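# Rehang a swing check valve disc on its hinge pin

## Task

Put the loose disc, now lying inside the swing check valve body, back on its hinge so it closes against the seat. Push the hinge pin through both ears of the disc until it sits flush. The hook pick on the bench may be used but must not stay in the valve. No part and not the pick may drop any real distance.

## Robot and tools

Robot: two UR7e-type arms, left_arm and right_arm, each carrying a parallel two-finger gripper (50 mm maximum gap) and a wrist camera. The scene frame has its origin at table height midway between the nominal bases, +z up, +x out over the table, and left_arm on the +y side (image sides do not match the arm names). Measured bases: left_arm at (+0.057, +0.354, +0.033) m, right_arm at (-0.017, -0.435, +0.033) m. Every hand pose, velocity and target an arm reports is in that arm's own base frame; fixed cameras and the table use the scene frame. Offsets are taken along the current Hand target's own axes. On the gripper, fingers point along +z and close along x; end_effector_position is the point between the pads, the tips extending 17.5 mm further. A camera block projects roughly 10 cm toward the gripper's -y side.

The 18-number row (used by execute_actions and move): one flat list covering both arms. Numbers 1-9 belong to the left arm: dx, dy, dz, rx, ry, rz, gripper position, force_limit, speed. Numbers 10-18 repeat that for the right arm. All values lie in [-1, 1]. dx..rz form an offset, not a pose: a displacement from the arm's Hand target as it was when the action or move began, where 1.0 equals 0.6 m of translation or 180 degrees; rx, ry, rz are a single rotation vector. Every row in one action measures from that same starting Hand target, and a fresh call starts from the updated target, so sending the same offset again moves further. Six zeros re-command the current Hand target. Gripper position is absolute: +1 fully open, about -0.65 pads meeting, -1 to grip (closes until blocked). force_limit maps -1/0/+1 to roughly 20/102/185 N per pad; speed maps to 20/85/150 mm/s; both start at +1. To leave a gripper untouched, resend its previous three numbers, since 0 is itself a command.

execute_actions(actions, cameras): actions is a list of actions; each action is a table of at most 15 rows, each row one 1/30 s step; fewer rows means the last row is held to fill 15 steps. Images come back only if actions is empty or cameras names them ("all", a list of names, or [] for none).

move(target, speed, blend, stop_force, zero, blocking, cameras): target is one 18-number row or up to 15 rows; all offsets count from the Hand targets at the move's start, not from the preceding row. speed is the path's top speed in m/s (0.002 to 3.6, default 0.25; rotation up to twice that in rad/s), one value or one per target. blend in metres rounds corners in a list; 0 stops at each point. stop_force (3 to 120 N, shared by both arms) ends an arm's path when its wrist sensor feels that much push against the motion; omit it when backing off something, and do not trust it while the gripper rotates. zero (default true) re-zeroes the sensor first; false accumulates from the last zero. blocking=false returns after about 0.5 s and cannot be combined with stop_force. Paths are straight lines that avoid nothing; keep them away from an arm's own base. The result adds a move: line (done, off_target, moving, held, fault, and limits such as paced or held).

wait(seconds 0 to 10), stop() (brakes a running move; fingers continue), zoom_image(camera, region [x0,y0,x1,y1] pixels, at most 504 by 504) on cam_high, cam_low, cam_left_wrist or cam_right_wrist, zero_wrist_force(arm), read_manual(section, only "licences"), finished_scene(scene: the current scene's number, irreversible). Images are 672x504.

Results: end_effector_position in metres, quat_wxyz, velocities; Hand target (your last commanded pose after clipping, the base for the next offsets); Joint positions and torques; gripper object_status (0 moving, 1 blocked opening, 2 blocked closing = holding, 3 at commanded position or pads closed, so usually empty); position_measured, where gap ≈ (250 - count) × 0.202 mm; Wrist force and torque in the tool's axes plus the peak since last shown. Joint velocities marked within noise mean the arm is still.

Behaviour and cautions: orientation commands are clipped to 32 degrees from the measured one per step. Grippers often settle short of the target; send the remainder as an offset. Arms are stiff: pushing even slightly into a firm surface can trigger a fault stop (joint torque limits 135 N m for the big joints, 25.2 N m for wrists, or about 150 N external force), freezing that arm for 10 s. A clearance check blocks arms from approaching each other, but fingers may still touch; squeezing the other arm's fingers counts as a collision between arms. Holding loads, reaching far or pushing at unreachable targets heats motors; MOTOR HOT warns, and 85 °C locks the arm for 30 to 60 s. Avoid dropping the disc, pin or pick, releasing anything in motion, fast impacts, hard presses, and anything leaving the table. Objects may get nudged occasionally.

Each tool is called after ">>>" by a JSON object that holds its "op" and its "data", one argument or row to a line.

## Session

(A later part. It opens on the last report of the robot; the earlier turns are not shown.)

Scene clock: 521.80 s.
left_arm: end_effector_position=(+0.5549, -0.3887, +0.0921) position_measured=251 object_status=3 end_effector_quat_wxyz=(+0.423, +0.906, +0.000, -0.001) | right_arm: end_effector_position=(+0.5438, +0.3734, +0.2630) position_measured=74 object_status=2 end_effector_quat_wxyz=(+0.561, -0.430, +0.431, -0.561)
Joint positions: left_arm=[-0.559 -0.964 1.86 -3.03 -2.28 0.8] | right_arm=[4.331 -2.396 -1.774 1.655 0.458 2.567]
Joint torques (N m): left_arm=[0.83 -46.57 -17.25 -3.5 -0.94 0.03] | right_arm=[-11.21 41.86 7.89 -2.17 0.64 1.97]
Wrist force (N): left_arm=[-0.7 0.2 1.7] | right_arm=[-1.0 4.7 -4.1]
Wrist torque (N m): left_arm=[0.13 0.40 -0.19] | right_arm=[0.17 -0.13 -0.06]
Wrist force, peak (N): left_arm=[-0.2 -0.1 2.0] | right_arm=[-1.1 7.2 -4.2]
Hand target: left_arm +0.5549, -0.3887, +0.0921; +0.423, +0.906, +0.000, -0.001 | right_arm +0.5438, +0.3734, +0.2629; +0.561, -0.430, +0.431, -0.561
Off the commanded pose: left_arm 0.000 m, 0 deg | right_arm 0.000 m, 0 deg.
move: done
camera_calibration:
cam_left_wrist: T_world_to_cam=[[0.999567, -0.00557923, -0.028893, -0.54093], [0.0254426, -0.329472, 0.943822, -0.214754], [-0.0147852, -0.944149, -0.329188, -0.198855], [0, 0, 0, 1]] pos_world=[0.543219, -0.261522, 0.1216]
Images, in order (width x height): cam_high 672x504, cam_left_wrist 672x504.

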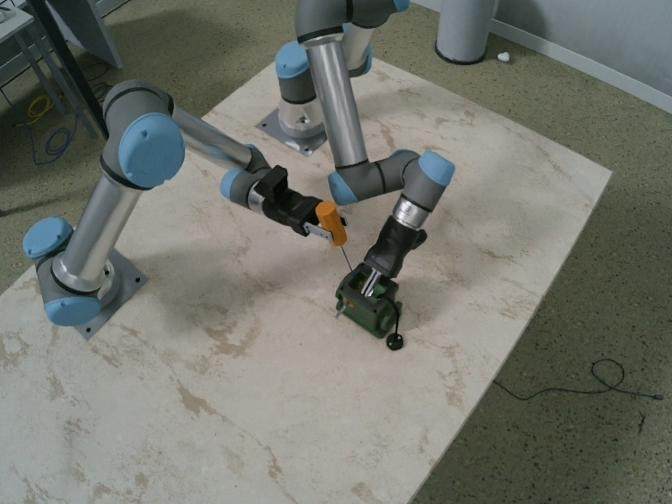

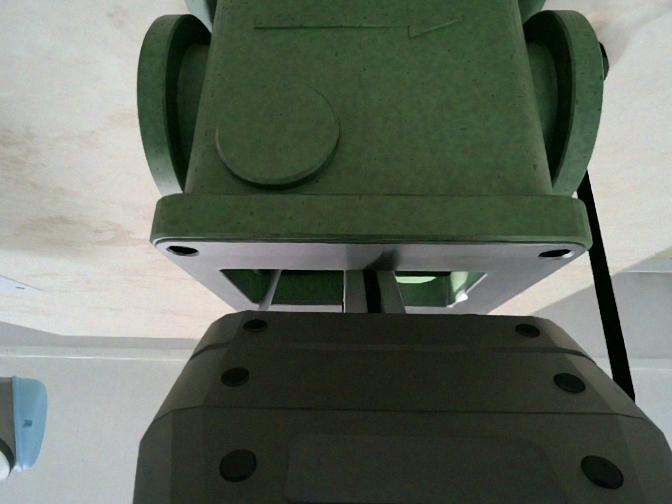

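>>> {"op": "move", "data": {
  "target": [
    [0,0,-0.17,0,0,0,-1,-0.6,-0.5,0,0,0,0,0,0,-1,-0.6,-0.5],
    [0,0,-0.17,0,0,0.5,0.208,-0.6,-0.5,0,0,0,0,0,0,-1,-0.6,-0.5],
    [0,0,-0.17,0,0,1,0.208,-0.6,-0.5,0,0,0,0,0,0,-1,-0.6,-0.5]
  ],
  "speed": [0.1,0.5,0.5],
  "cameras": ["cam_left_wrist","cam_high"]
}}

>>> {"op": "zoom_image", "data": {
  "camera": "cam_left_wrist",
  "region": [290, 180, 450, 290]
}}

>>> {"op": "zoom_image", "data": {
  "camera": "cam_high",
  "region": [325, 245, 405, 325]
}}

Scene clock: 533.00 s.
left_arm: end_effector_position=(+0.5550, -0.3106, +0.1577) position_measured=121 object_status=3 end_effector_quat_wxyz=(-0.001, +0.000, +0.906, -0.423) | right_arm: end_effector_position=(+0.5438, +0.3734, +0.2629) position_measured=74 object_status=2 end_effector_quat_wxyz=(+0.561, -0.430, +0.431, -0.561)
Joint positions: left_arm=[-0.436 -1.141 1.899 -2.794 -2.34 4.086] | right_arm=[4.331 -2.396 -1.774 1.655 0.458 2.567]
Joint torques (N m): left_arm=[13.73 -33.12 -21.18 -6.2 -1.01 1.65] | right_arm=[-12.57 44.93 2.54 -1.87 0.48 2.1]
Wrist force (N): left_arm=[1.8 1.5 0.8] | right_arm=[-1.0 4.8 -3.9]
Wrist torque (N m): left_arm=[-0.06 -0.04 0.05] | right_arm=[0.19 -0.13 -0.06]
Wrist force, peak (N): left_arm=[-0.4 0.1 3.1] | right_arm=[-1.0 5.2 -4.2]
Hand target: left_arm +0.5551, -0.3105, +0.1576; -0.001, +0.000, +0.906, -0.423 | right_arm +0.5438, +0.3734, +0.2629; +0.561, -0.430, +0.431, -0.561
Off the commanded pose: left_arm 0.000 m, 0 deg | right_arm 0.000 m, 0 deg.
move: done
camera_calibration:
cam_left_wrist: T_world_to_cam=[[-0.999646, -0.0264942, 0.00228965, 0.559469], [-0.0242138, 0.871237, -0.490265, 0.37567], [0.0109944, -0.490147, -0.87157, 0.108707], [0, 0, 0, 1]] pos_world=[0.567173, -0.259192, 0.277643]
Images, in order (width x height): cam_high 672x504, cam_left_wrist 672x504.

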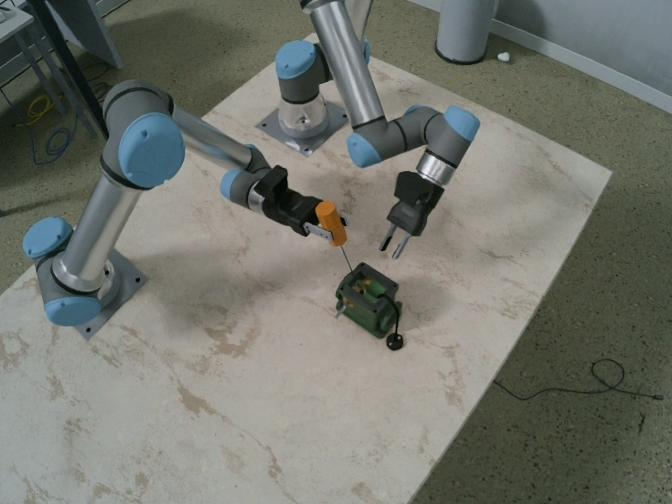

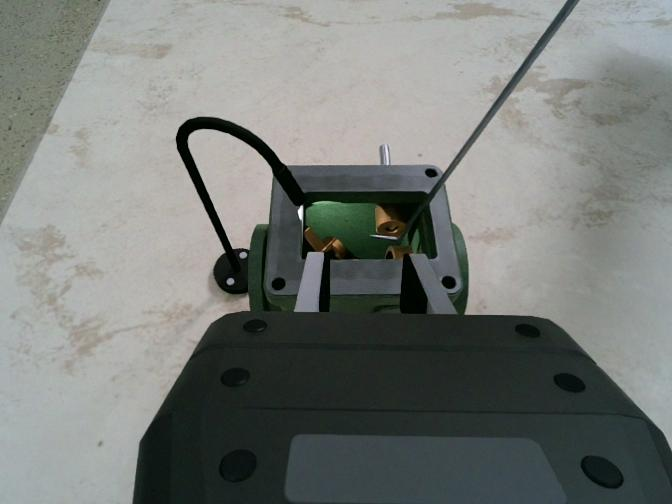

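Scaled by 3.150 from the camera's 672x504 image, which has a finer 960x720 frame.

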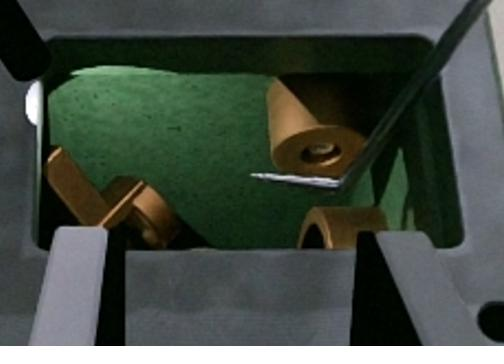

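Scaled by 6.300 from the camera's 672x504 image, which has a finer 960x720 frame.

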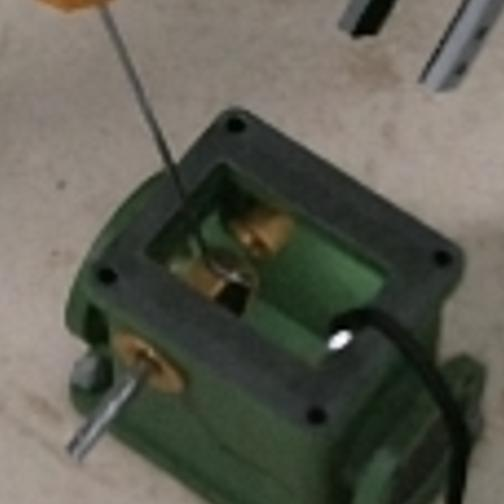

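>>> {"op": "move", "data": {
  "target": [
    [0,0,0,0,0,0,0.208,-0.6,-0.5,0,-0.161,0.043,0,0,0,-1,-0.6,-0.5],
    [0,0,0,0,0,0,0.208,-0.6,-0.5,0.4,-0.161,0.043,0,0,0,-1,-0.6,-0.5],
    [0.127,-0.14,0.05,0,-0.384,-0.321,0.208,-0.6,-0.5,0.4,-0.161,0.043,0,0,0,-1,-0.6,-0.5],
    [0.127,-0.103,0.094,0,-0.384,-0.321,0.208,-0.6,-0.5,0.4,-0.161,0.043,0,0,0,-1,-0.6,-0.5]
  ],
  "speed": [0.1,0.3,0.4,0.4],
  "cameras": ["cam_left_wrist","cam_high"]
}}

>>> {"op": "zoom_image", "data": {
  "camera": "cam_left_wrist",
  "region": [290, 190, 400, 320]
}}

Scene clock: 544.97 s.
left_arm: end_effector_position=(+0.4787, -0.3933, +0.1689) position_measured=121 object_status=3 end_effector_quat_wxyz=(-0.299, +0.641, -0.641, +0.299) | right_arm: end_effector_position=(+0.5433, +0.1332, +0.3626) position_measured=74 object_status=2 end_effector_quat_wxyz=(+0.561, -0.430, +0.431, -0.561)
Joint positions: left_arm=[-1.232 -1.345 2.134 -2.736 -0.763 2.073] | right_arm=[3.996 -1.957 -2.304 1.508 0.753 2.852]
Joint torques (N m): left_arm=[14.8 -24.04 -29.81 -5.42 0.91 -1.27] | right_arm=[-11.48 34.77 -0.96 2.51 2.19 2.33]
Wrist force (N): left_arm=[2.1 1.0 0.4] | right_arm=[-1.9 4.7 -3.8]
Wrist torque (N m): left_arm=[-0.13 -0.11 -0.01] | right_arm=[0.21 0.02 -0.04]
Wrist force, peak (N): left_arm=[2.4 4.7 2.5] | right_arm=[-1.3 6.9 -4.3]
Hand target: left_arm +0.4787, -0.3933, +0.1689; -0.299, +0.641, -0.641, +0.299 | right_arm +0.5433, +0.1332, +0.3626; +0.561, -0.430, +0.431, -0.561
Off the commanded pose: left_arm 0.000 m, 0 deg | right_arm 0.000 m, 0 deg.
move: done
camera_calibration:
cam_left_wrist: T_world_to_cam=[[0.0278472, -0.999612, -0.000291981, -0.393289], [-0.87149, -0.0241349, -0.489819, 0.504786], [0.489621, 0.0138946, -0.871824, 0.0479574], [0, 0, 0, 1]] pos_world=[0.427387, -0.38162, 0.288949]
Images, in order (width x height): cam_high 672x504, cam_left_wrist 672x504.

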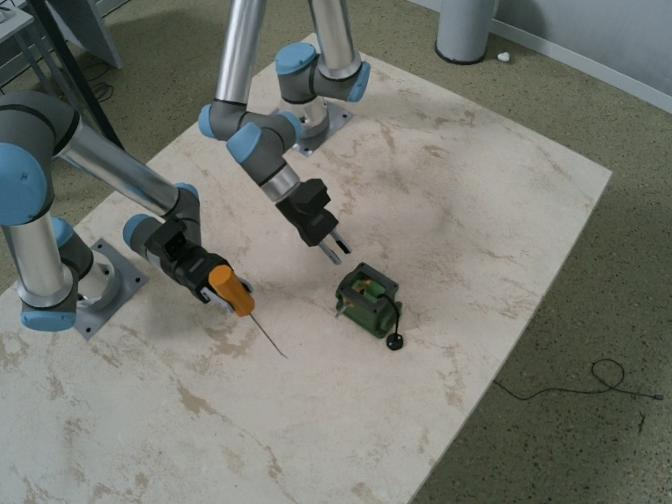

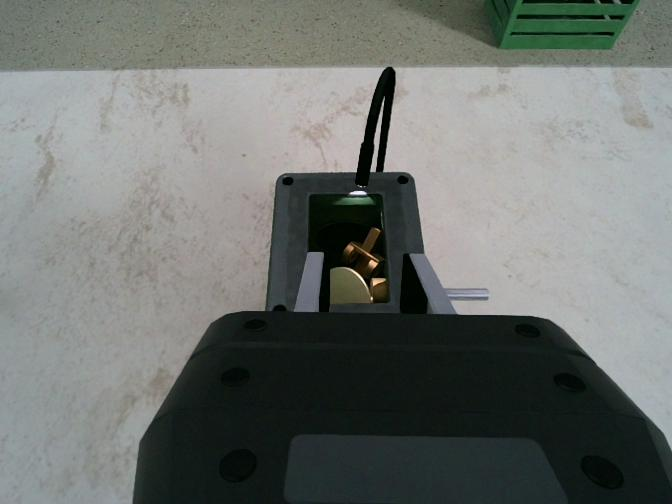

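Scaled by 3.877 from the camera's 672x504 image, which has a finer 960x720 frame.

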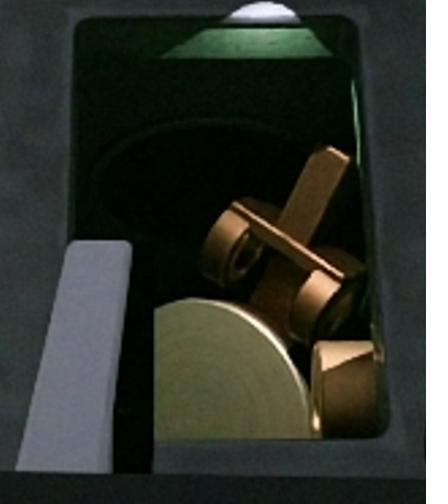

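>>> {"op": "move", "data": {
  "target": [
    [-0.2,-0.12,-0.04,0,0.384,0.321,0.208,-0.6,-0.5,0,0,0,0,0,0,-1,-0.6,-0.5],
    [-0.138,-0.0675,0.109,0,0.384,0.321,1,-0.6,-0.5,0,0,0,0,0,0,-1,-0.6,-0.5],
    [-0.138,-0.0675,0.109,0,0.384,0.321,1,-0.6,-0.5,-0.393,0.0285,0.102,-0.083,0,0,-1,-0.6,-0.5]
  ],
  "speed": 0.4
}}

>>> {"op": "move", "data": {
  "target": [
    [0,0,0,0,0,0,1,-0.6,-0.5,0,0.2,0.0,0,0,0,-1,-0.6,-0.5],
    [0,0,0,0,0,0,1,-0.6,-0.5,0,0.2,0.048,0,0,0,-1,-0.6,-0.5]
  ],
  "speed": [0.1,0.03],
  "stop_force": 5,
  "cameras": ["cam_left_wrist"]
}}

>>> {"op": "zoom_image", "data": {
  "camera": "cam_left_wrist",
  "region": [290, 180, 430, 280]
}}

Scene clock: 595.60 s.
left_arm: end_effector_position=(+0.5549, -0.3105, +0.1580) position_measured=3 object_status=3 end_effector_quat_wxyz=(-0.001, +0.000, +0.906, -0.423) | right_arm: end_effector_position=(+0.6072, +0.3689, +0.3623) position_measured=74 object_status=2 end_effector_quat_wxyz=(+0.500, -0.499, +0.500, -0.500) end_effector_velocity=(+0.001, +0.000, +0.000) end_effector_angular_velocity=(-0.005, +0.002, -0.002)
Joint positions: left_arm=[-0.436 -1.142 1.9 -2.794 -2.34 4.086] | right_arm=[4.222 -2.079 -1.827 0.768 0.489 3.14]
Joint velocities: left_arm=[within noise] | right_arm=[-0.002 0 0.002 -0.006 0 -0.001]
Joint torques (N m): left_arm=[13.98 -33.05 -27.77 -5.93 -2.53 1.66] | right_arm=[-4.11 31.62 27.51 -0.61 -0.8 0.89]
Wrist force (N): left_arm=[1.9 1.6 0.3] | right_arm=[-1.3 4.5 -3.2]
Wrist torque (N m): left_arm=[-0.04 -0.06 -0.01] | right_arm=[0.21 -0.02 -0.01]
Wrist force, peak (N): left_arm=[0.4 3.5 4.0] | right_arm=[2.5 4.9 -4.6]
Hand target: left_arm +0.5549, -0.3105, +0.1580; -0.001, +0.000, +0.906, -0.423 | right_arm +0.6073, +0.3689, +0.3623; +0.500, -0.499, +0.500, -0.500
Off the commanded pose: left_arm 0.000 m, 0 deg | right_arm 0.000 m, 0 deg.
move: done

Scene clock: 598.87 s.
left_arm: end_effector_position=(+0.5549, -0.3105, +0.1580) position_measured=3 object_status=3 end_effector_quat_wxyz=(-0.001, +0.000, +0.906, -0.423) | right_arm: end_effector_position=(+0.6362, +0.3691, +0.2423) position_measured=74 object_status=2 end_effector_quat_wxyz=(+0.500, -0.499, +0.500, -0.500)
Joint positions: left_arm=[-0.436 -1.142 1.9 -2.794 -2.34 4.086] | right_arm=[4.172 -2.336 -1.791 0.988 0.539 3.141]
Joint torques (N m): left_arm=[13.79 -33.38 -29.87 -5.38 -2.5 1.6] | right_arm=[13.12 51.72 2.84 3.4 -1.19 2.2]
Wrist force (N): left_arm=[1.9 1.4 0.8] | right_arm=[-1.1 4.5 -2.8]
Wrist torque (N m): left_arm=[-0.07 -0.06 -0.01] | right_arm=[0.22 -0.07 -0.05]
Wrist force, peak (N): left_arm=[2.4 1.5 0.9] | right_arm=[-1.4 6.6 -3.4]
Hand target: left_arm +0.5549, -0.3105, +0.1580; -0.001, +0.000, +0.906, -0.423 | right_arm +0.6362, +0.3691, +0.2423; +0.500, -0.499, +0.500, -0.500
Off the commanded pose: left_arm 0.000 m, 0 deg | right_arm 0.000 m, 0 deg.
move: done
camera_calibration:
cam_left_wrist: T_world_to_cam=[[-0.999648, -0.0264583, 0.00215048, 0.559318], [-0.0241158, 0.871305, -0.490149, 0.375742], [0.0110948, -0.490028, -0.871636, 0.108964], [0, 0, 0, 1]] pos_world=[0.566973, -0.259192, 0.277943]
Images, in order (width x height): cam_left_wrist 672x504.

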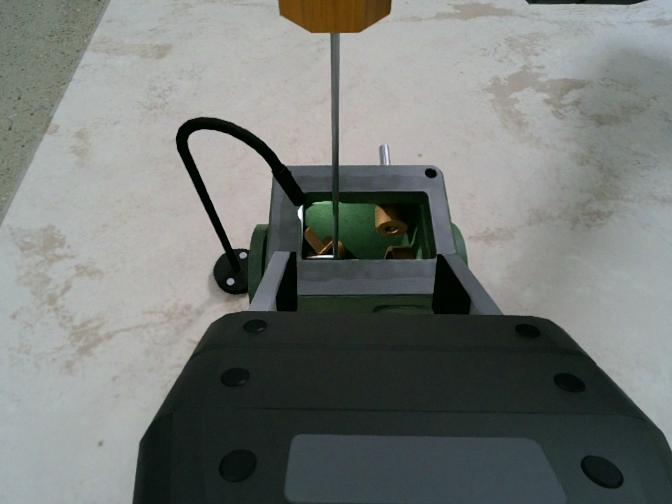

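Scaled by 3.600 from the camera's 672x504 image, which has a finer 960x720 frame.

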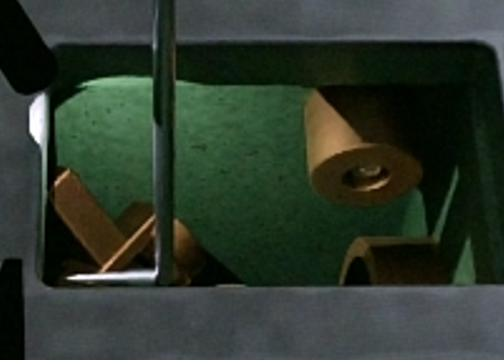

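>>> {"op": "zoom_image", "data": {
  "camera": "cam_left_wrist",
  "region": [295, 215, 355, 265]
}}

Scaled by 8.400 from the camera's 672x504 image, which has a finer 960x720 frame.

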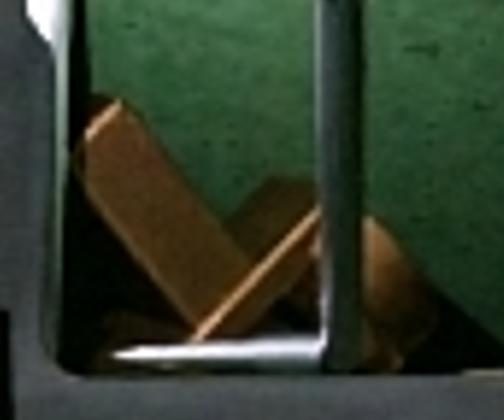

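>>> {"op": "move", "data": {
  "target": [
    [0,0,0,0,0,0,1,-0.6,-0.5,0,0,-0.05,0,0,0,-1,-0.6,-0.5],
    [0,0,0,0,0,0,1,-0.6,-0.5,0.007,0.020,-0.05,0,0,0,-1,-0.6,-0.5],
    [0,0,0,0,0,0,1,-0.6,-0.5,0.007,0.020,-0.003,0,0,0,-1,-0.6,-0.5]
  ],
  "speed": 0.04,
  "stop_force": 4,
  "cameras": ["cam_left_wrist"]
}}

>>> {"op": "zoom_image", "data": {
  "camera": "cam_left_wrist",
  "region": [295, 215, 355, 265]
}}

Scene clock: 628.13 s.
left_arm: end_effector_position=(+0.5549, -0.3105, +0.1580) position_measured=3 object_status=3 end_effector_quat_wxyz=(-0.001, +0.000, +0.906, -0.423) | right_arm: end_effector_position=(+0.6344, +0.3649, +0.2303) position_measured=74 object_status=2 end_effector_quat_wxyz=(+0.500, -0.499, +0.500, -0.500)
Joint positions: left_arm=[-0.436 -1.142 1.9 -2.794 -2.34 4.086] | right_arm=[4.171 -2.354 -1.803 1.018 0.54 3.141]
Joint torques (N m): left_arm=[13.68 -33.32 -29.46 -4.67 -2.47 1.52] | right_arm=[12.38 53.51 1.21 3.49 -1.2 1.82]
Wrist force (N): left_arm=[1.7 1.2 0.5] | right_arm=[-1.6 5.3 -3.0]
Wrist torque (N m): left_arm=[-0.10 -0.04 -0.01] | right_arm=[0.19 -0.01 -0.04]
Wrist force, peak (N): left_arm=[2.3 1.5 0.6] | right_arm=[-0.7 5.6 -3.7]
Hand target: left_arm +0.5549, -0.3105, +0.1580; -0.001, +0.000, +0.906, -0.423 | right_arm +0.6344, +0.3649, +0.2303; +0.500, -0.499, +0.500, -0.500
Off the commanded pose: left_arm 0.000 m, 0 deg | right_arm 0.000 m, 0 deg.
move: done
camera_calibration:
cam_left_wrist: T_world_to_cam=[[-0.999648, -0.0264583, 0.00215048, 0.559318], [-0.0241158, 0.871305, -0.490149, 0.375742], [0.0110948, -0.490028, -0.871636, 0.108964], [0, 0, 0, 1]] pos_world=[0.566973, -0.259192, 0.277943]
Images, in order (width x height): cam_left_wrist 672x504.

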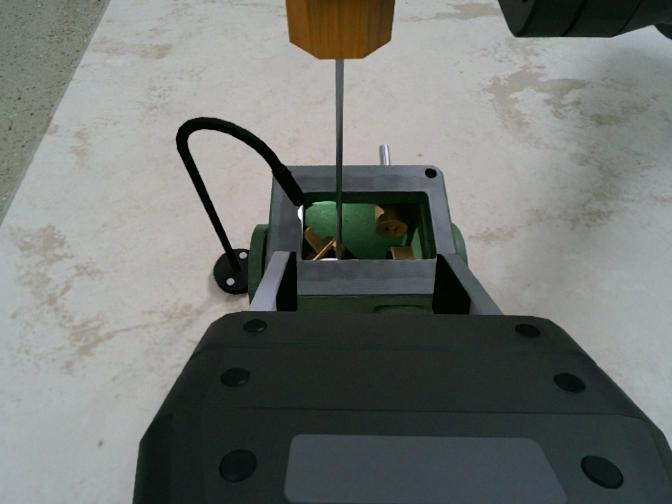

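Scaled by 8.400 from the camera's 672x504 image, which has a finer 960x720 frame.

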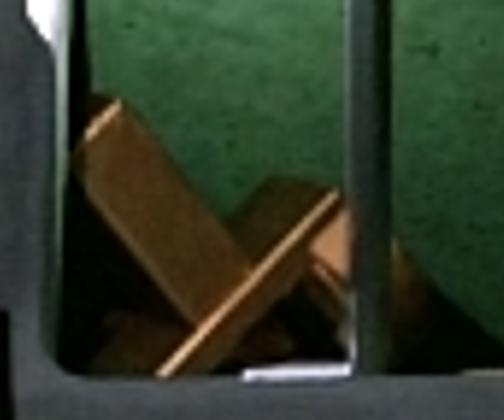

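>>> {"op": "move", "data": {
  "target": [0,0,0,0,0,0,1,-0.6,-0.5,0,-0.012,0.0,0,0,0,-1,-0.6,-0.5],
  "speed": 0.03,
  "stop_force": 6,
  "cameras": ["cam_left_wrist"]
}}

>>> {"op": "zoom_image", "data": {
  "camera": "cam_left_wrist",
  "region": [295, 215, 355, 265]
}}

Scene clock: 634.37 s.
left_arm: end_effector_position=(+0.5549, -0.3105, +0.1580) position_measured=3 object_status=3 end_effector_quat_wxyz=(-0.001, +0.000, +0.906, -0.423) | right_arm: end_effector_position=(+0.6344, +0.3649, +0.2375) position_measured=74 object_status=2 end_effector_quat_wxyz=(+0.500, -0.499, +0.500, -0.500)
Joint positions: left_arm=[-0.436 -1.142 1.9 -2.794 -2.34 4.086] | right_arm=[4.171 -2.34 -1.804 1.005 0.54 3.141]
Joint torques (N m): left_arm=[13.76 -33.87 -30.11 -4.13 -2.39 1.4] | right_arm=[9.25 36.94 5.27 3.21 -0.09 -1.6]
Wrist force (N): left_arm=[2.1 1.4 0.4] | right_arm=[-2.8 6.3 -2.9]
Wrist torque (N m): left_arm=[-0.06 -0.08 -0.01] | right_arm=[0.20 -0.09 0.26]
Wrist force, peak (N): left_arm=[2.4 1.6 0.5] | right_arm=[-3.3 6.9 -3.2]
Hand target: left_arm +0.5549, -0.3105, +0.1580; -0.001, +0.000, +0.906, -0.423 | right_arm +0.6344, +0.3649, +0.2375; +0.500, -0.499, +0.500, -0.500
Off the commanded pose: left_arm 0.000 m, 0 deg | right_arm 0.000 m, 0 deg.
move: done
camera_calibration:
cam_left_wrist: T_world_to_cam=[[-0.999648, -0.0264583, 0.00215048, 0.559318], [-0.0241158, 0.871305, -0.490149, 0.375742], [0.0110948, -0.490028, -0.871636, 0.108964], [0, 0, 0, 1]] pos_world=[0.566973, -0.259192, 0.277943]
Images, in order (width x height): cam_left_wrist 672x504.

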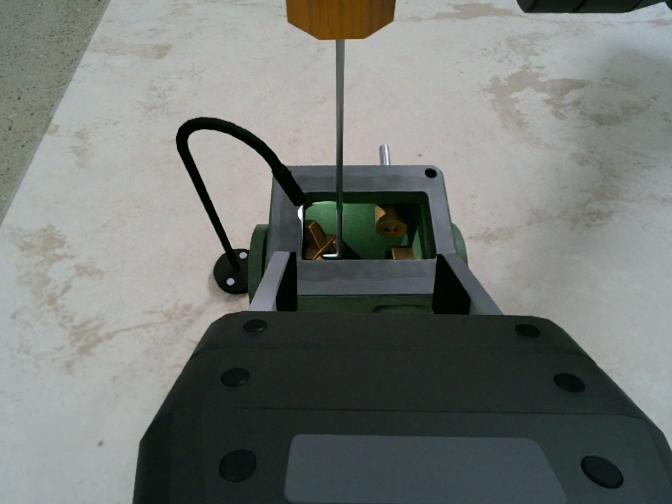

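Scaled by 8.400 from the camera's 672x504 image, which has a finer 960x720 frame.

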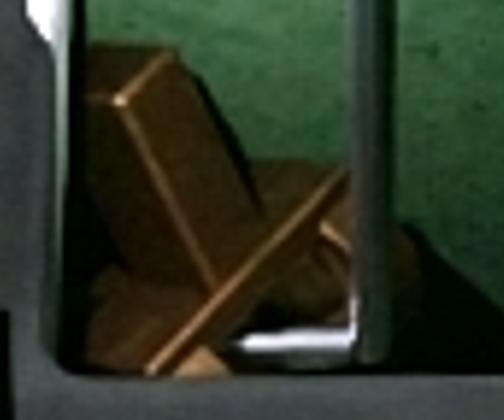

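>>> {"op": "move", "data": {
  "target": [0,0,0,0,0,0,1,-0.6,-0.5,0,-0.040,0.004,0,0,0,-1,-0.6,-0.5],
  "speed": 0.03,
  "stop_force": 10,
  "cameras": ["cam_left_wrist"]
}}

>>> {"op": "zoom_image", "data": {
  "camera": "cam_left_wrist",
  "region": [290, 180, 390, 265]
}}

Scene clock: 639.43 s.
left_arm: end_effector_position=(+0.5549, -0.3105, +0.1580) position_measured=3 object_status=3 end_effector_quat_wxyz=(-0.001, +0.000, +0.906, -0.423) | right_arm: end_effector_position=(+0.6368, +0.3648, +0.2615) position_measured=74 object_status=2 end_effector_quat_wxyz=(+0.500, -0.499, +0.500, -0.500)
Joint positions: left_arm=[-0.436 -1.142 1.9 -2.794 -2.34 4.086] | right_arm=[4.167 -2.294 -1.8 0.956 0.544 3.141]
Joint torques (N m): left_arm=[13.71 -33.63 -29.81 -3.41 -2.37 1.26] | right_arm=[-8.55 40.3 9.24 4.06 -2.16 1.54]
Wrist force (N): left_arm=[2.0 1.1 0.2] | right_arm=[-4.7 14.1 -3.0]
Wrist torque (N m): left_arm=[-0.11 -0.07 -0.02] | right_arm=[0.41 -0.08 0.58]
Wrist force, peak (N): left_arm=[2.3 1.6 0.7] | right_arm=[-5.8 16.6 -2.6]
Hand target: left_arm +0.5549, -0.3105, +0.1580; -0.001, +0.000, +0.906, -0.423 | right_arm +0.6368, +0.3648, +0.2615; +0.500, -0.499, +0.500, -0.500
Off the commanded pose: left_arm 0.000 m, 0 deg | right_arm 0.000 m, 0 deg.
move: done
camera_calibration:
cam_left_wrist: T_world_to_cam=[[-0.999648, -0.0264583, 0.00215048, 0.559318], [-0.0241158, 0.871305, -0.490149, 0.375742], [0.0110948, -0.490028, -0.871636, 0.108964], [0, 0, 0, 1]] pos_world=[0.566973, -0.259192, 0.277943]
Images, in order (width x height): cam_left_wrist 672x504.

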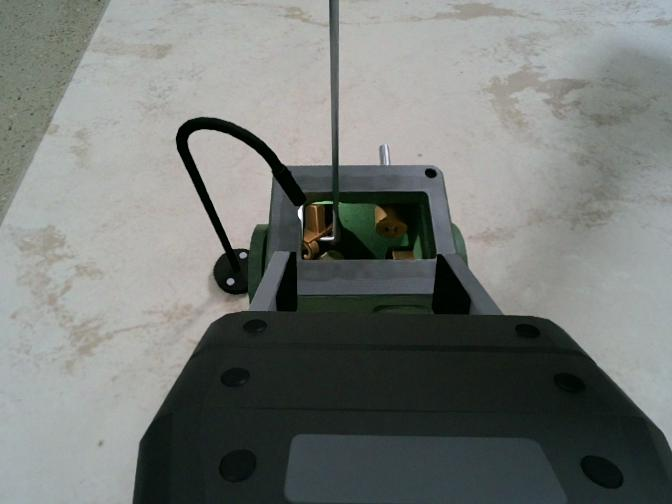

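Scaled by 5.040 from the camera's 672x504 image, which has a finer 960x720 frame.

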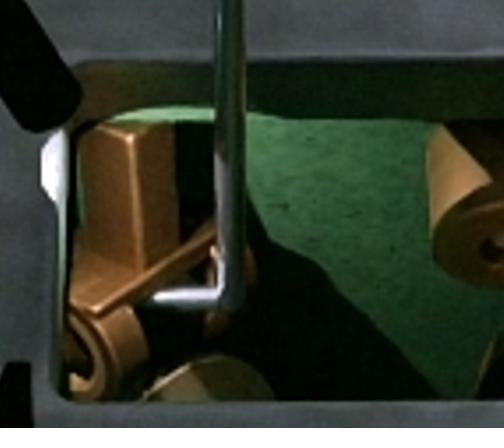

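>>> {"op": "move", "data": {
  "target": [
    [0,0,0,0,0,0,1,-0.6,-0.5,0,0.014,-0.004,0,0,0,-1,-0.6,-0.5],
    [0,0,0,0,0,0,1,-0.6,-0.5,0,0.024,-0.098,0.083,0,0,-1,-0.6,-0.5],
    [0,0,0,0,0,0,1,-0.6,-0.5,-0.005,0.014,-0.128,0.083,0,0,-1,-0.6,-0.5]
  ],
  "speed": 0.04,
  "cameras": ["cam_left_wrist"]
}}

>>> {"op": "zoom_image", "data": {
  "camera": "cam_left_wrist",
  "region": [290, 180, 390, 265]
}}

Scene clock: 649.43 s.
left_arm: end_effector_position=(+0.5549, -0.3105, +0.1580) position_measured=3 object_status=3 end_effector_quat_wxyz=(-0.001, +0.000, +0.906, -0.423) | right_arm: end_effector_position=(+0.5599, +0.3679, +0.2528) position_measured=74 object_status=2 end_effector_quat_wxyz=(+0.561, -0.430, +0.431, -0.561) end_effector_velocity=(+0.001, +0.001, +0.001) end_effector_angular_velocity=(+0.003, -0.003, +0.003)
Joint positions: left_arm=[-0.436 -1.142 1.9 -2.794 -2.34 4.086] | right_arm=[4.294 -2.425 -1.761 1.629 0.488 2.613]
Joint velocities: left_arm=[within noise] | right_arm=[-0.003 0 0.003 -0.004 0.006 0.005]
Joint torques (N m): left_arm=[14.12 -34.28 -29.99 -2.41 -2.27 1.17] | right_arm=[-8.68 82.41 40.57 3.42 12.75 1.07]
Wrist force (N): left_arm=[2.0 1.4 0.5] | right_arm=[-12.8 94.8 3.9]
Wrist torque (N m): left_arm=[-0.07 -0.07 -0.01] | right_arm=[-0.42 -0.41 1.29]
Wrist force, peak (N): left_arm=[2.2 1.5 0.8] | right_arm=[-12.8 94.8 3.9]
Hand target: left_arm +0.5549, -0.3105, +0.1580; -0.001, +0.000, +0.906, -0.423 | right_arm +0.5600, +0.3680, +0.2530; +0.561, -0.430, +0.431, -0.561
Off the commanded pose: left_arm 0.000 m, 0 deg | right_arm 0.000 m, 0 deg.
move: done
camera_calibration:
cam_left_wrist: T_world_to_cam=[[-0.999648, -0.0264583, 0.00215048, 0.559318], [-0.0241158, 0.871305, -0.490149, 0.375742], [0.0110948, -0.490028, -0.871636, 0.108964], [0, 0, 0, 1]] pos_world=[0.566973, -0.259192, 0.277943]
Images, in order (width x height): cam_left_wrist 672x504.

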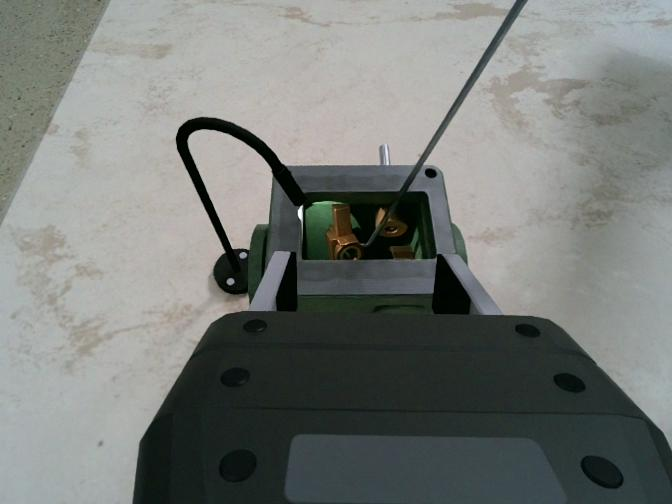

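Scaled by 5.040 from the camera's 672x504 image, which has a finer 960x720 frame.

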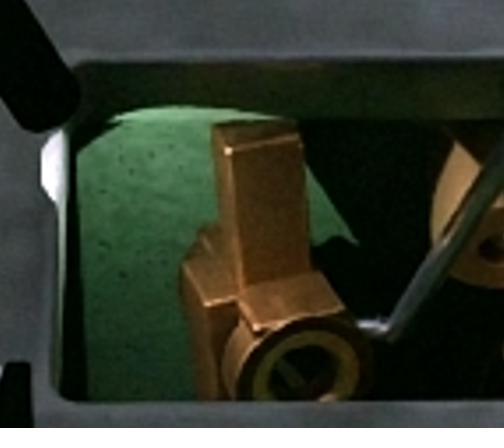

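>>> {"op": "move", "data": {
  "target": [0,0,0,0,0,0,1,-0.6,-0.5,0,0.008,-0.002,0,0,0,-1,-0.6,-0.5],
  "speed": 0.04,
  "cameras": ["cam_left_wrist","cam_high"]
}}

>>> {"op": "zoom_image", "data": {
  "camera": "cam_left_wrist",
  "region": [290, 180, 390, 265]
}}

>>> {"op": "zoom_image", "data": {
  "camera": "cam_high",
  "region": [325, 245, 405, 325]
}}

Scene clock: 654.47 s.
left_arm: end_effector_position=(+0.5549, -0.3105, +0.1580) position_measured=3 object_status=3 end_effector_quat_wxyz=(-0.001, +0.000, +0.906, -0.423) | right_arm: end_effector_position=(+0.5601, +0.3680, +0.2480) position_measured=74 object_status=2 end_effector_quat_wxyz=(+0.561, -0.430, +0.431, -0.561)
Joint positions: left_arm=[-0.436 -1.142 1.9 -2.794 -2.34 4.086] | right_arm=[4.294 -2.435 -1.759 1.638 0.488 2.613]
Joint torques (N m): left_arm=[13.15 -33.93 -29.86 -1.82 -2.25 1.19] | right_arm=[-12.78 50.42 21.2 -0.66 0.29 1.83]
Wrist force (N): left_arm=[1.6 1.2 0.5] | right_arm=[2.1 4.8 -4.2]
Wrist torque (N m): left_arm=[-0.10 -0.02 -0.01] | right_arm=[-0.15 -0.69 -0.08]
Wrist force, peak (N): left_arm=[2.3 1.6 0.4] | right_arm=[-13.1 101.2 4.4]
Hand target: left_arm +0.5549, -0.3105, +0.1580; -0.001, +0.000, +0.906, -0.423 | right_arm +0.5601, +0.3680, +0.2481; +0.561, -0.430, +0.431, -0.561
Off the commanded pose: left_arm 0.000 m, 0 deg | right_arm 0.000 m, 0 deg.
move: done
camera_calibration:
cam_left_wrist: T_world_to_cam=[[-0.999648, -0.0264583, 0.00215048, 0.559318], [-0.0241158, 0.871305, -0.490149, 0.375742], [0.0110948, -0.490028, -0.871636, 0.108964], [0, 0, 0, 1]] pos_world=[0.566973, -0.259192, 0.277943]
Images, in order (width x height): cam_high 672x504, cam_left_wrist 672x504.

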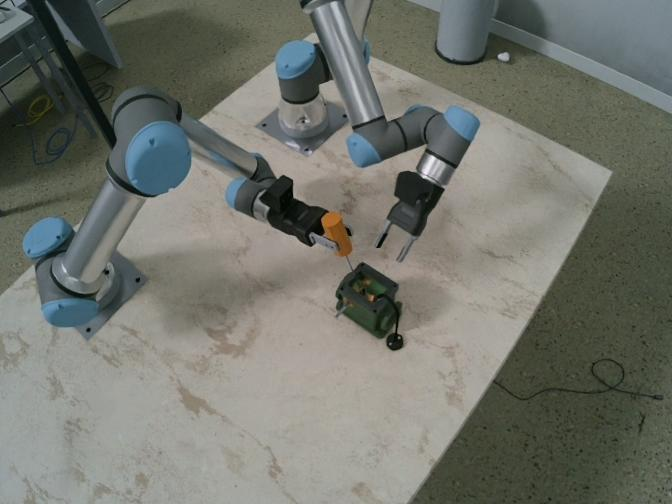

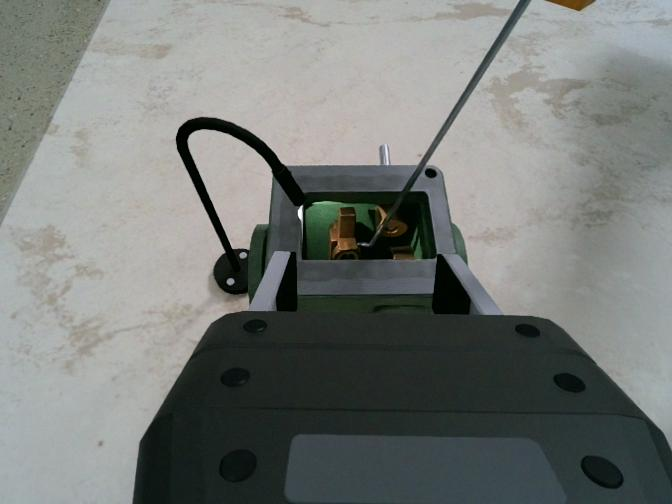

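Scaled by 5.040 from the camera's 672x504 image, which has a finer 960x720 frame.

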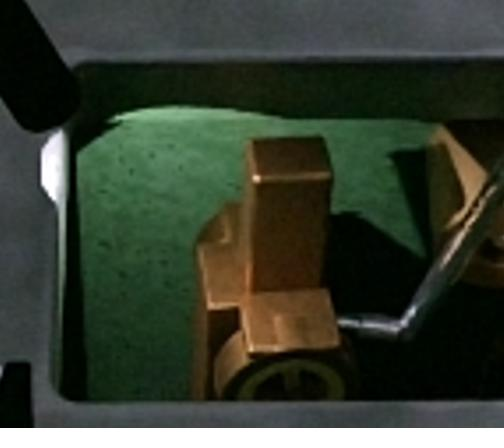

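Scaled by 6.300 from the camera's 672x504 image, which has a finer 960x720 frame.

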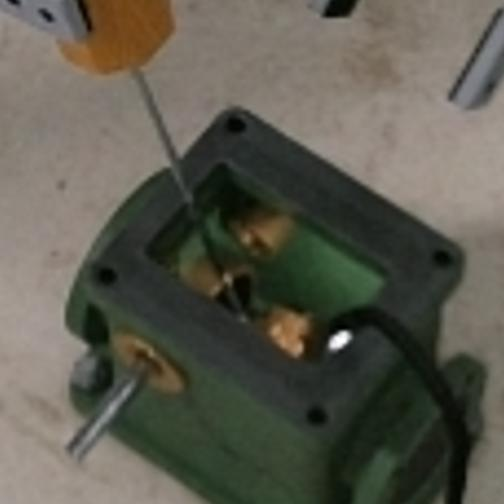

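>>> {"op": "move", "data": {
  "target": [
    [0,0,0,0,0,0,1,-0.6,-0.5,0,0.0,-0.026,0,0,0,-1,-0.6,-0.5],
    [0,0,0,0,0,0,1,-0.6,-0.5,0,-0.18,0.0,0,0,0,-1,-0.6,-0.5],
    [0,0,0,0,0,0,1,-0.6,-0.5,0.4,-0.18,-0.05,0,0,0,-1,-0.6,-0.5]
  ],
  "speed": [0.03,0.08,0.3],
  "cameras": ["cam_left_wrist","cam_high"]
}}

>>> {"op": "zoom_image", "data": {
  "camera": "cam_left_wrist",
  "region": [290, 180, 390, 265]
}}

>>> {"op": "zoom_image", "data": {
  "camera": "cam_high",
  "region": [325, 245, 405, 325]
}}

Scene clock: 670.20 s.
left_arm: end_effector_position=(+0.5549, -0.3105, +0.1580) position_measured=3 object_status=3 end_effector_quat_wxyz=(-0.001, +0.000, +0.906, -0.423) | right_arm: end_effector_position=(+0.5439, +0.3645, +0.2550) position_measured=74 object_status=2 end_effector_quat_wxyz=(+0.556, -0.429, +0.437, -0.562)
Joint positions: left_arm=[-0.436 -1.142 1.9 -2.794 -2.34 4.086] | right_arm=[4.328 -2.402 -1.788 1.67 0.444 2.571]
Joint torques (N m): left_arm=[13.41 -34.69 -30.12 -1.56 -2.07 0.88] | right_arm=[-0.93 43.92 10.13 -0.82 1.6 -0.21]
Wrist force (N): left_arm=[1.7 1.3 0.7] | right_arm=[1.3 7.2 -3.8]
Wrist torque (N m): left_arm=[-0.09 -0.03 -0.01] | right_arm=[-0.08 -0.64 0.09]
Wrist force, peak (N): left_arm=[2.3 1.5 1.0] | right_arm=[-11.3 115.0 4.0]
Hand target: left_arm +0.5549, -0.3105, +0.1580; -0.001, +0.000, +0.906, -0.423 | right_arm +0.5439, +0.3645, +0.2550; +0.556, -0.429, +0.437, -0.562 (not the last commanded pose)
Tool commands: left_gripper/position=+1.0 left_gripper/force_limit=-0.6 left_gripper/speed=-0.5 right_gripper/position=-1.0 right_gripper/force_limit=-0.6 right_gripper/speed=-0.498039
Off the commanded pose: left_arm 0.000 m, 0 deg | right_arm 0.256 m, 1 deg.
FORCE FAULT: contact force on the right arm reached its limit, and that arm stopped. The contact can be on any part of that arm, not only on its tool. That arm's remaining commands of this call were not run. That arm is still stopped at the end of this call. That arm stays stopped for about 10 more seconds. Until then a move that you send moves the other arm only, and its call returns only when the move has ended. Once the stop has ended, the next robot result says so. If the stop ends while you think or write, that arm runs what you send next, counted from a new Hand target: where the arm stands when the stop ends. While its stop runs, that arm takes no new command, but its gripper still runs the gripper command that each later call begins with. Until it ends, the stop uses up actions while you think or wait. An arm that is not stopped still takes commands.
move: fault (right_arm); path passed 1 of 3 targets
camera_calibration:
cam_left_wrist: T_world_to_cam=[[-0.999648, -0.0264583, 0.00215048, 0.559318], [-0.0241158, 0.871305, -0.490149, 0.375742], [0.0110948, -0.490028, -0.871636, 0.108964], [0, 0, 0, 1]] pos_world=[0.566973, -0.259192, 0.277943]
Images, in order (width x height): cam_high 672x504, cam_left_wrist 672x504.

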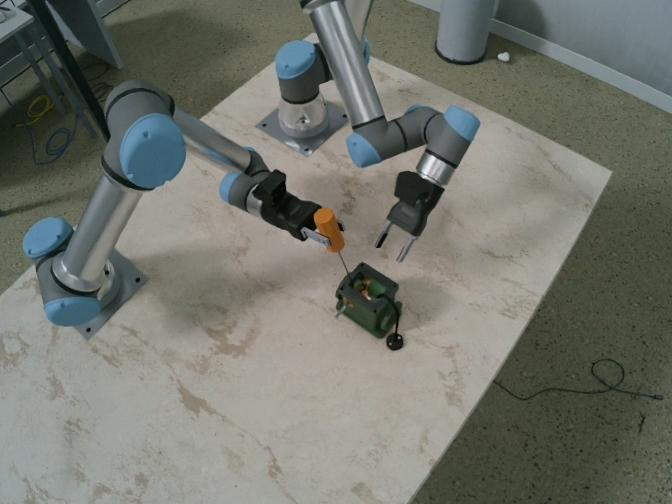

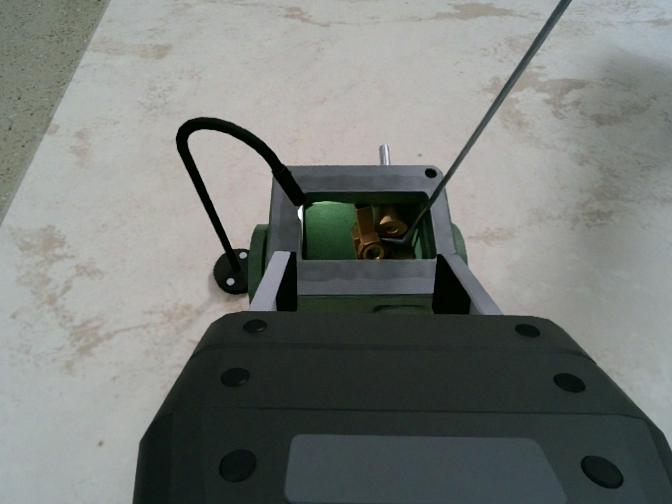

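Scaled by 5.040 from the camera's 672x504 image, which has a finer 960x720 frame.

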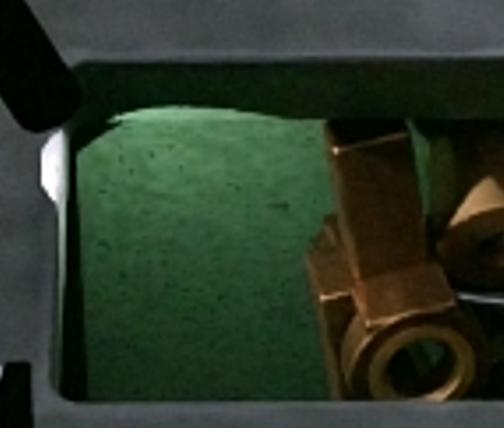

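Scaled by 6.300 from the camera's 672x504 image, which has a finer 960x720 frame.

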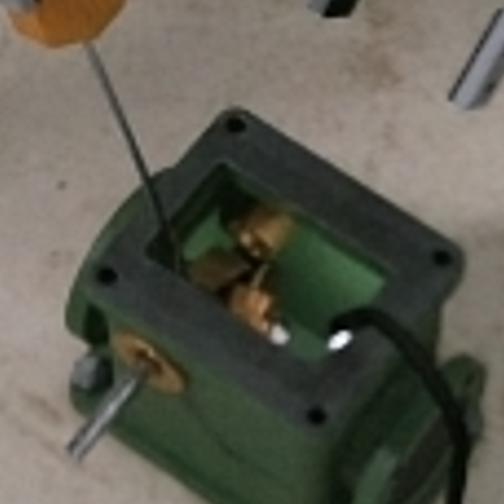

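>>> {"op": "wait", "data": {
  "seconds": 9.5
}}

>>> {"op": "move", "data": {
  "target": [0,0,0,0,0,0,1,-0.6,-0.5,-0.007,0.007,0,0,0,0,-1,-0.6,-0.5],
  "speed": 0.03,
  "stop_force": 10,
  "cameras": ["cam_left_wrist","cam_high"]
}}

>>> {"op": "zoom_image", "data": {
  "camera": "cam_left_wrist",
  "region": [330, 200, 420, 265]
}}

>>> {"op": "zoom_image", "data": {
  "camera": "cam_high",
  "region": [335, 265, 385, 315]
}}

Scene clock: 690.17 s.
left_arm: end_effector_position=(+0.5549, -0.3105, +0.1580) position_measured=3 object_status=3 end_effector_quat_wxyz=(-0.001, +0.000, +0.906, -0.423) | right_arm: end_effector_position=(+0.5439, +0.3645, +0.2550) position_measured=74 object_status=2 end_effector_quat_wxyz=(+0.556, -0.429, +0.437, -0.562)
Joint positions: left_arm=[-0.436 -1.142 1.9 -2.794 -2.34 4.086] | right_arm=[4.328 -2.402 -1.788 1.67 0.444 2.571]
Joint torques (N m): left_arm=[13.17 -35.78 -30.04 -1.35 -1.86 0.54] | right_arm=[0.84 41.13 8.77 -0.83 1.27 -0.04]
Wrist force (N): left_arm=[1.9 1.3 0.5] | right_arm=[-0.7 9.5 -8.2]
Wrist torque (N m): left_arm=[-0.09 -0.05 -0.01] | right_arm=[0.30 -0.32 0.10]
Wrist force, peak (N): left_arm=[2.5 1.4 0.7] | right_arm=[-0.6 9.9 -8.7]
Hand target: left_arm +0.5549, -0.3105, +0.1580; -0.001, +0.000, +0.906, -0.423 | right_arm +0.5439, +0.3645, +0.2550; +0.556, -0.429, +0.437, -0.562 (not the last commanded pose)
Tool commands: left_gripper/position=+1.0 left_gripper/force_limit=-0.6 left_gripper/speed=-0.5 right_gripper/position=-1.0 right_gripper/force_limit=-0.6 right_gripper/speed=-0.498039
Off the commanded pose: left_arm 0.000 m, 0 deg | right_arm 0.256 m, 1 deg.
FORCE FAULT, CONTINUED: the right arm's stop, for the force fault that an earlier result reported, is over. The rest of the stop counts as 19 of the actions that you can send in this scene. During its stop the right arm's controller moved it back a little. That arm's target is now where it stood when the stop ended, not its last command. That arm accepts commands again.
wait: 9.50 s; at rest from the start

Scene clock: 691.57 s.
left_arm: end_effector_position=(+0.5549, -0.3105, +0.1580) position_measured=3 object_status=3 end_effector_quat_wxyz=(-0.001, +0.000, +0.906, -0.423) | right_arm: end_effector_position=(+0.5450, +0.3687, +0.2509) position_measured=74 object_status=2 end_effector_quat_wxyz=(+0.556, -0.429, +0.437, -0.562)
Joint positions: left_arm=[-0.436 -1.142 1.9 -2.794 -2.34 4.086] | right_arm=[4.329 -2.415 -1.774 1.67 0.443 2.57]
Joint torques (N m): left_arm=[13.33 -35.08 -29.45 -1.44 -1.89 0.52] | right_arm=[8.07 52.14 -2.66 1 1.5 -0.67]
Wrist force (N): left_arm=[2.1 1.2 0.5] | right_arm=[0.0 5.8 -7.9]
Wrist torque (N m): left_arm=[-0.10 -0.09 -0.01] | right_arm=[0.33 -0.29 0.01]
Wrist force, peak (N): left_arm=[2.3 1.7 0.4] | right_arm=[-0.8 9.6 -8.5]
Hand target: left_arm +0.5549, -0.3105, +0.1580; -0.001, +0.000, +0.906, -0.423 | right_arm +0.5450, +0.3687, +0.2509; +0.556, -0.429, +0.437, -0.562
Off the commanded pose: left_arm 0.000 m, 0 deg | right_arm 0.000 m, 0 deg.
move: done
camera_calibration:
cam_left_wrist: T_world_to_cam=[[-0.999648, -0.0264583, 0.00215048, 0.559318], [-0.0241158, 0.871305, -0.490149, 0.375742], [0.0110948, -0.490028, -0.871636, 0.108964], [0, 0, 0, 1]] pos_world=[0.566973, -0.259192, 0.277943]
Images, in order (width x height): cam_high 672x504, cam_left_wrist 672x504.

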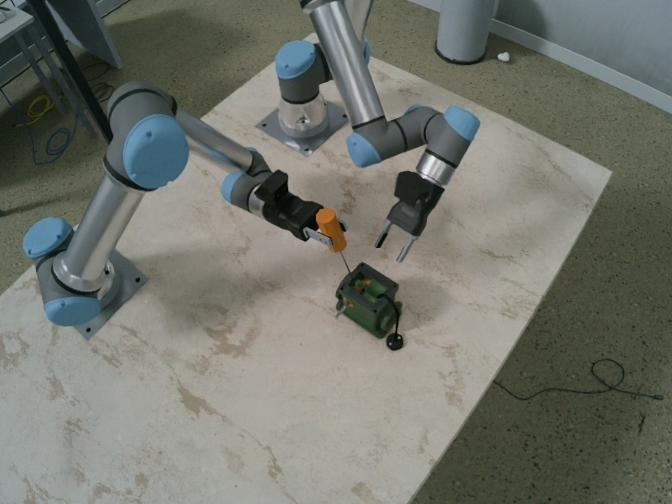

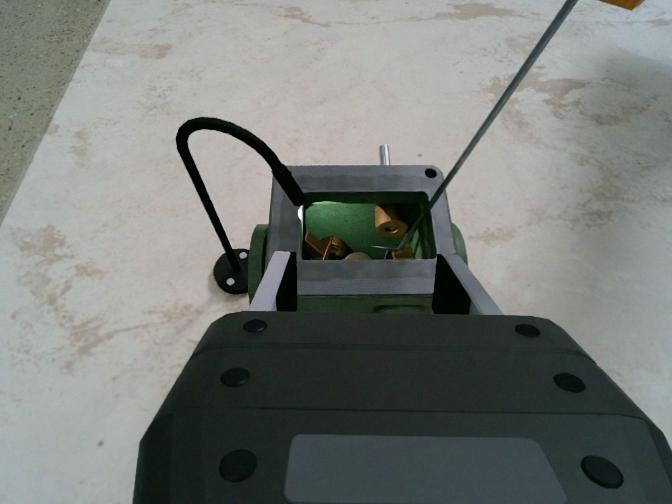

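Scaled by 5.600 from the camera's 672x504 image, which has a finer 960x720 frame.

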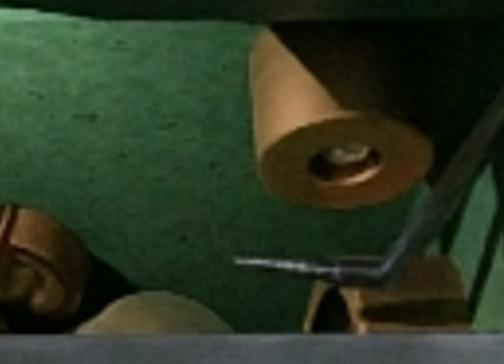

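Scaled by 10.080 from the camera's 672x504 image, which has a finer 960x720 frame.

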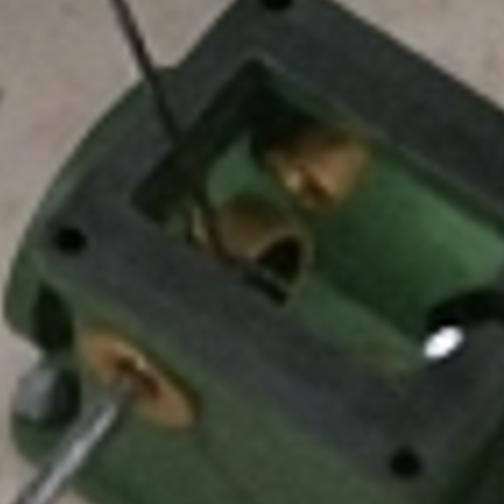

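>>> {"op": "zoom_image", "data": {
  "camera": "cam_left_wrist",
  "region": [295, 200, 375, 265]
}}

Scaled by 6.300 from the camera's 672x504 image, which has a finer 960x720 frame.

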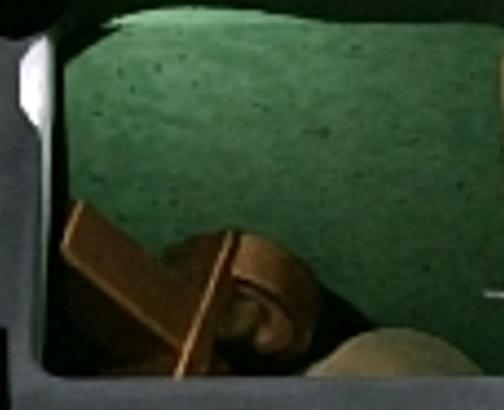

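>>> {"op": "move", "data": {
  "target": [
    [0,0,0,0,0,0,1,-0.6,-0.5,0,0,0.012,0,0,0,-1,-0.6,-0.5],
    [0,0,0,0,0,0,1,-0.6,-0.5,0,-0.18,0.055,0,0,0,-1,-0.6,-0.5]
  ],
  "speed": [0.03,0.07],
  "stop_force": 12,
  "cameras": ["cam_left_wrist"]
}}

Scene clock: 699.90 s.
left_arm: end_effector_position=(+0.5549, -0.3105, +0.1580) position_measured=3 object_status=3 end_effector_quat_wxyz=(-0.001, +0.000, +0.906, -0.423) | right_arm: end_effector_position=(+0.5499, +0.3682, +0.3638) position_measured=74 object_status=2 end_effector_quat_wxyz=(+0.556, -0.429, +0.437, -0.562)
Joint positions: left_arm=[-0.436 -1.142 1.9 -2.794 -2.34 4.086] | right_arm=[4.318 -2.2 -1.769 1.438 0.452 2.584]
Joint torques (N m): left_arm=[12.83 -35.71 -29.89 -1.34 -1.87 0.5] | right_arm=[3.48 32.95 1.86 -1.65 1.46 2.36]
Wrist force (N): left_arm=[1.8 1.7 0.5] | right_arm=[0.2 5.6 -7.9]
Wrist torque (N m): left_arm=[-0.02 -0.03 -0.01] | right_arm=[0.31 -0.31 -0.01]
Wrist force, peak (N): left_arm=[2.3 1.9 0.5] | right_arm=[0.1 7.9 -8.0]
Hand target: left_arm +0.5549, -0.3105, +0.1580; -0.001, +0.000, +0.906, -0.423 | right_arm +0.5499, +0.3682, +0.3638; +0.556, -0.429, +0.437, -0.562
Off the commanded pose: left_arm 0.000 m, 0 deg | right_arm 0.000 m, 0 deg.
move: done
camera_calibration:
cam_left_wrist: T_world_to_cam=[[-0.999648, -0.0264583, 0.00215048, 0.559318], [-0.0241158, 0.871305, -0.490149, 0.375742], [0.0110948, -0.490028, -0.871636, 0.108964], [0, 0, 0, 1]] pos_world=[0.566973, -0.259192, 0.277943]
Images, in order (width x height): cam_left_wrist 672x504.

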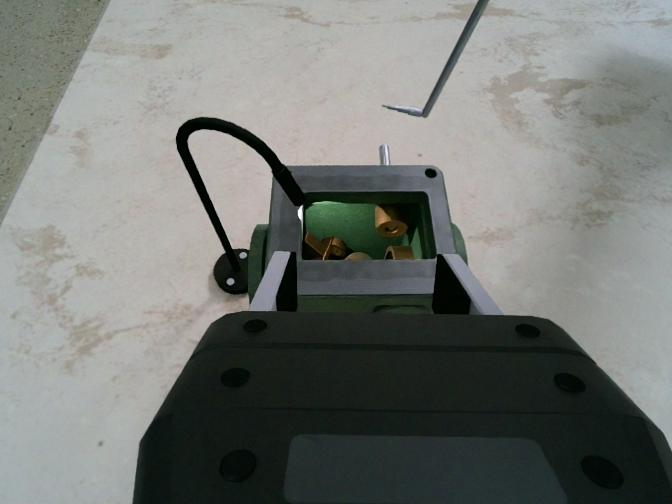

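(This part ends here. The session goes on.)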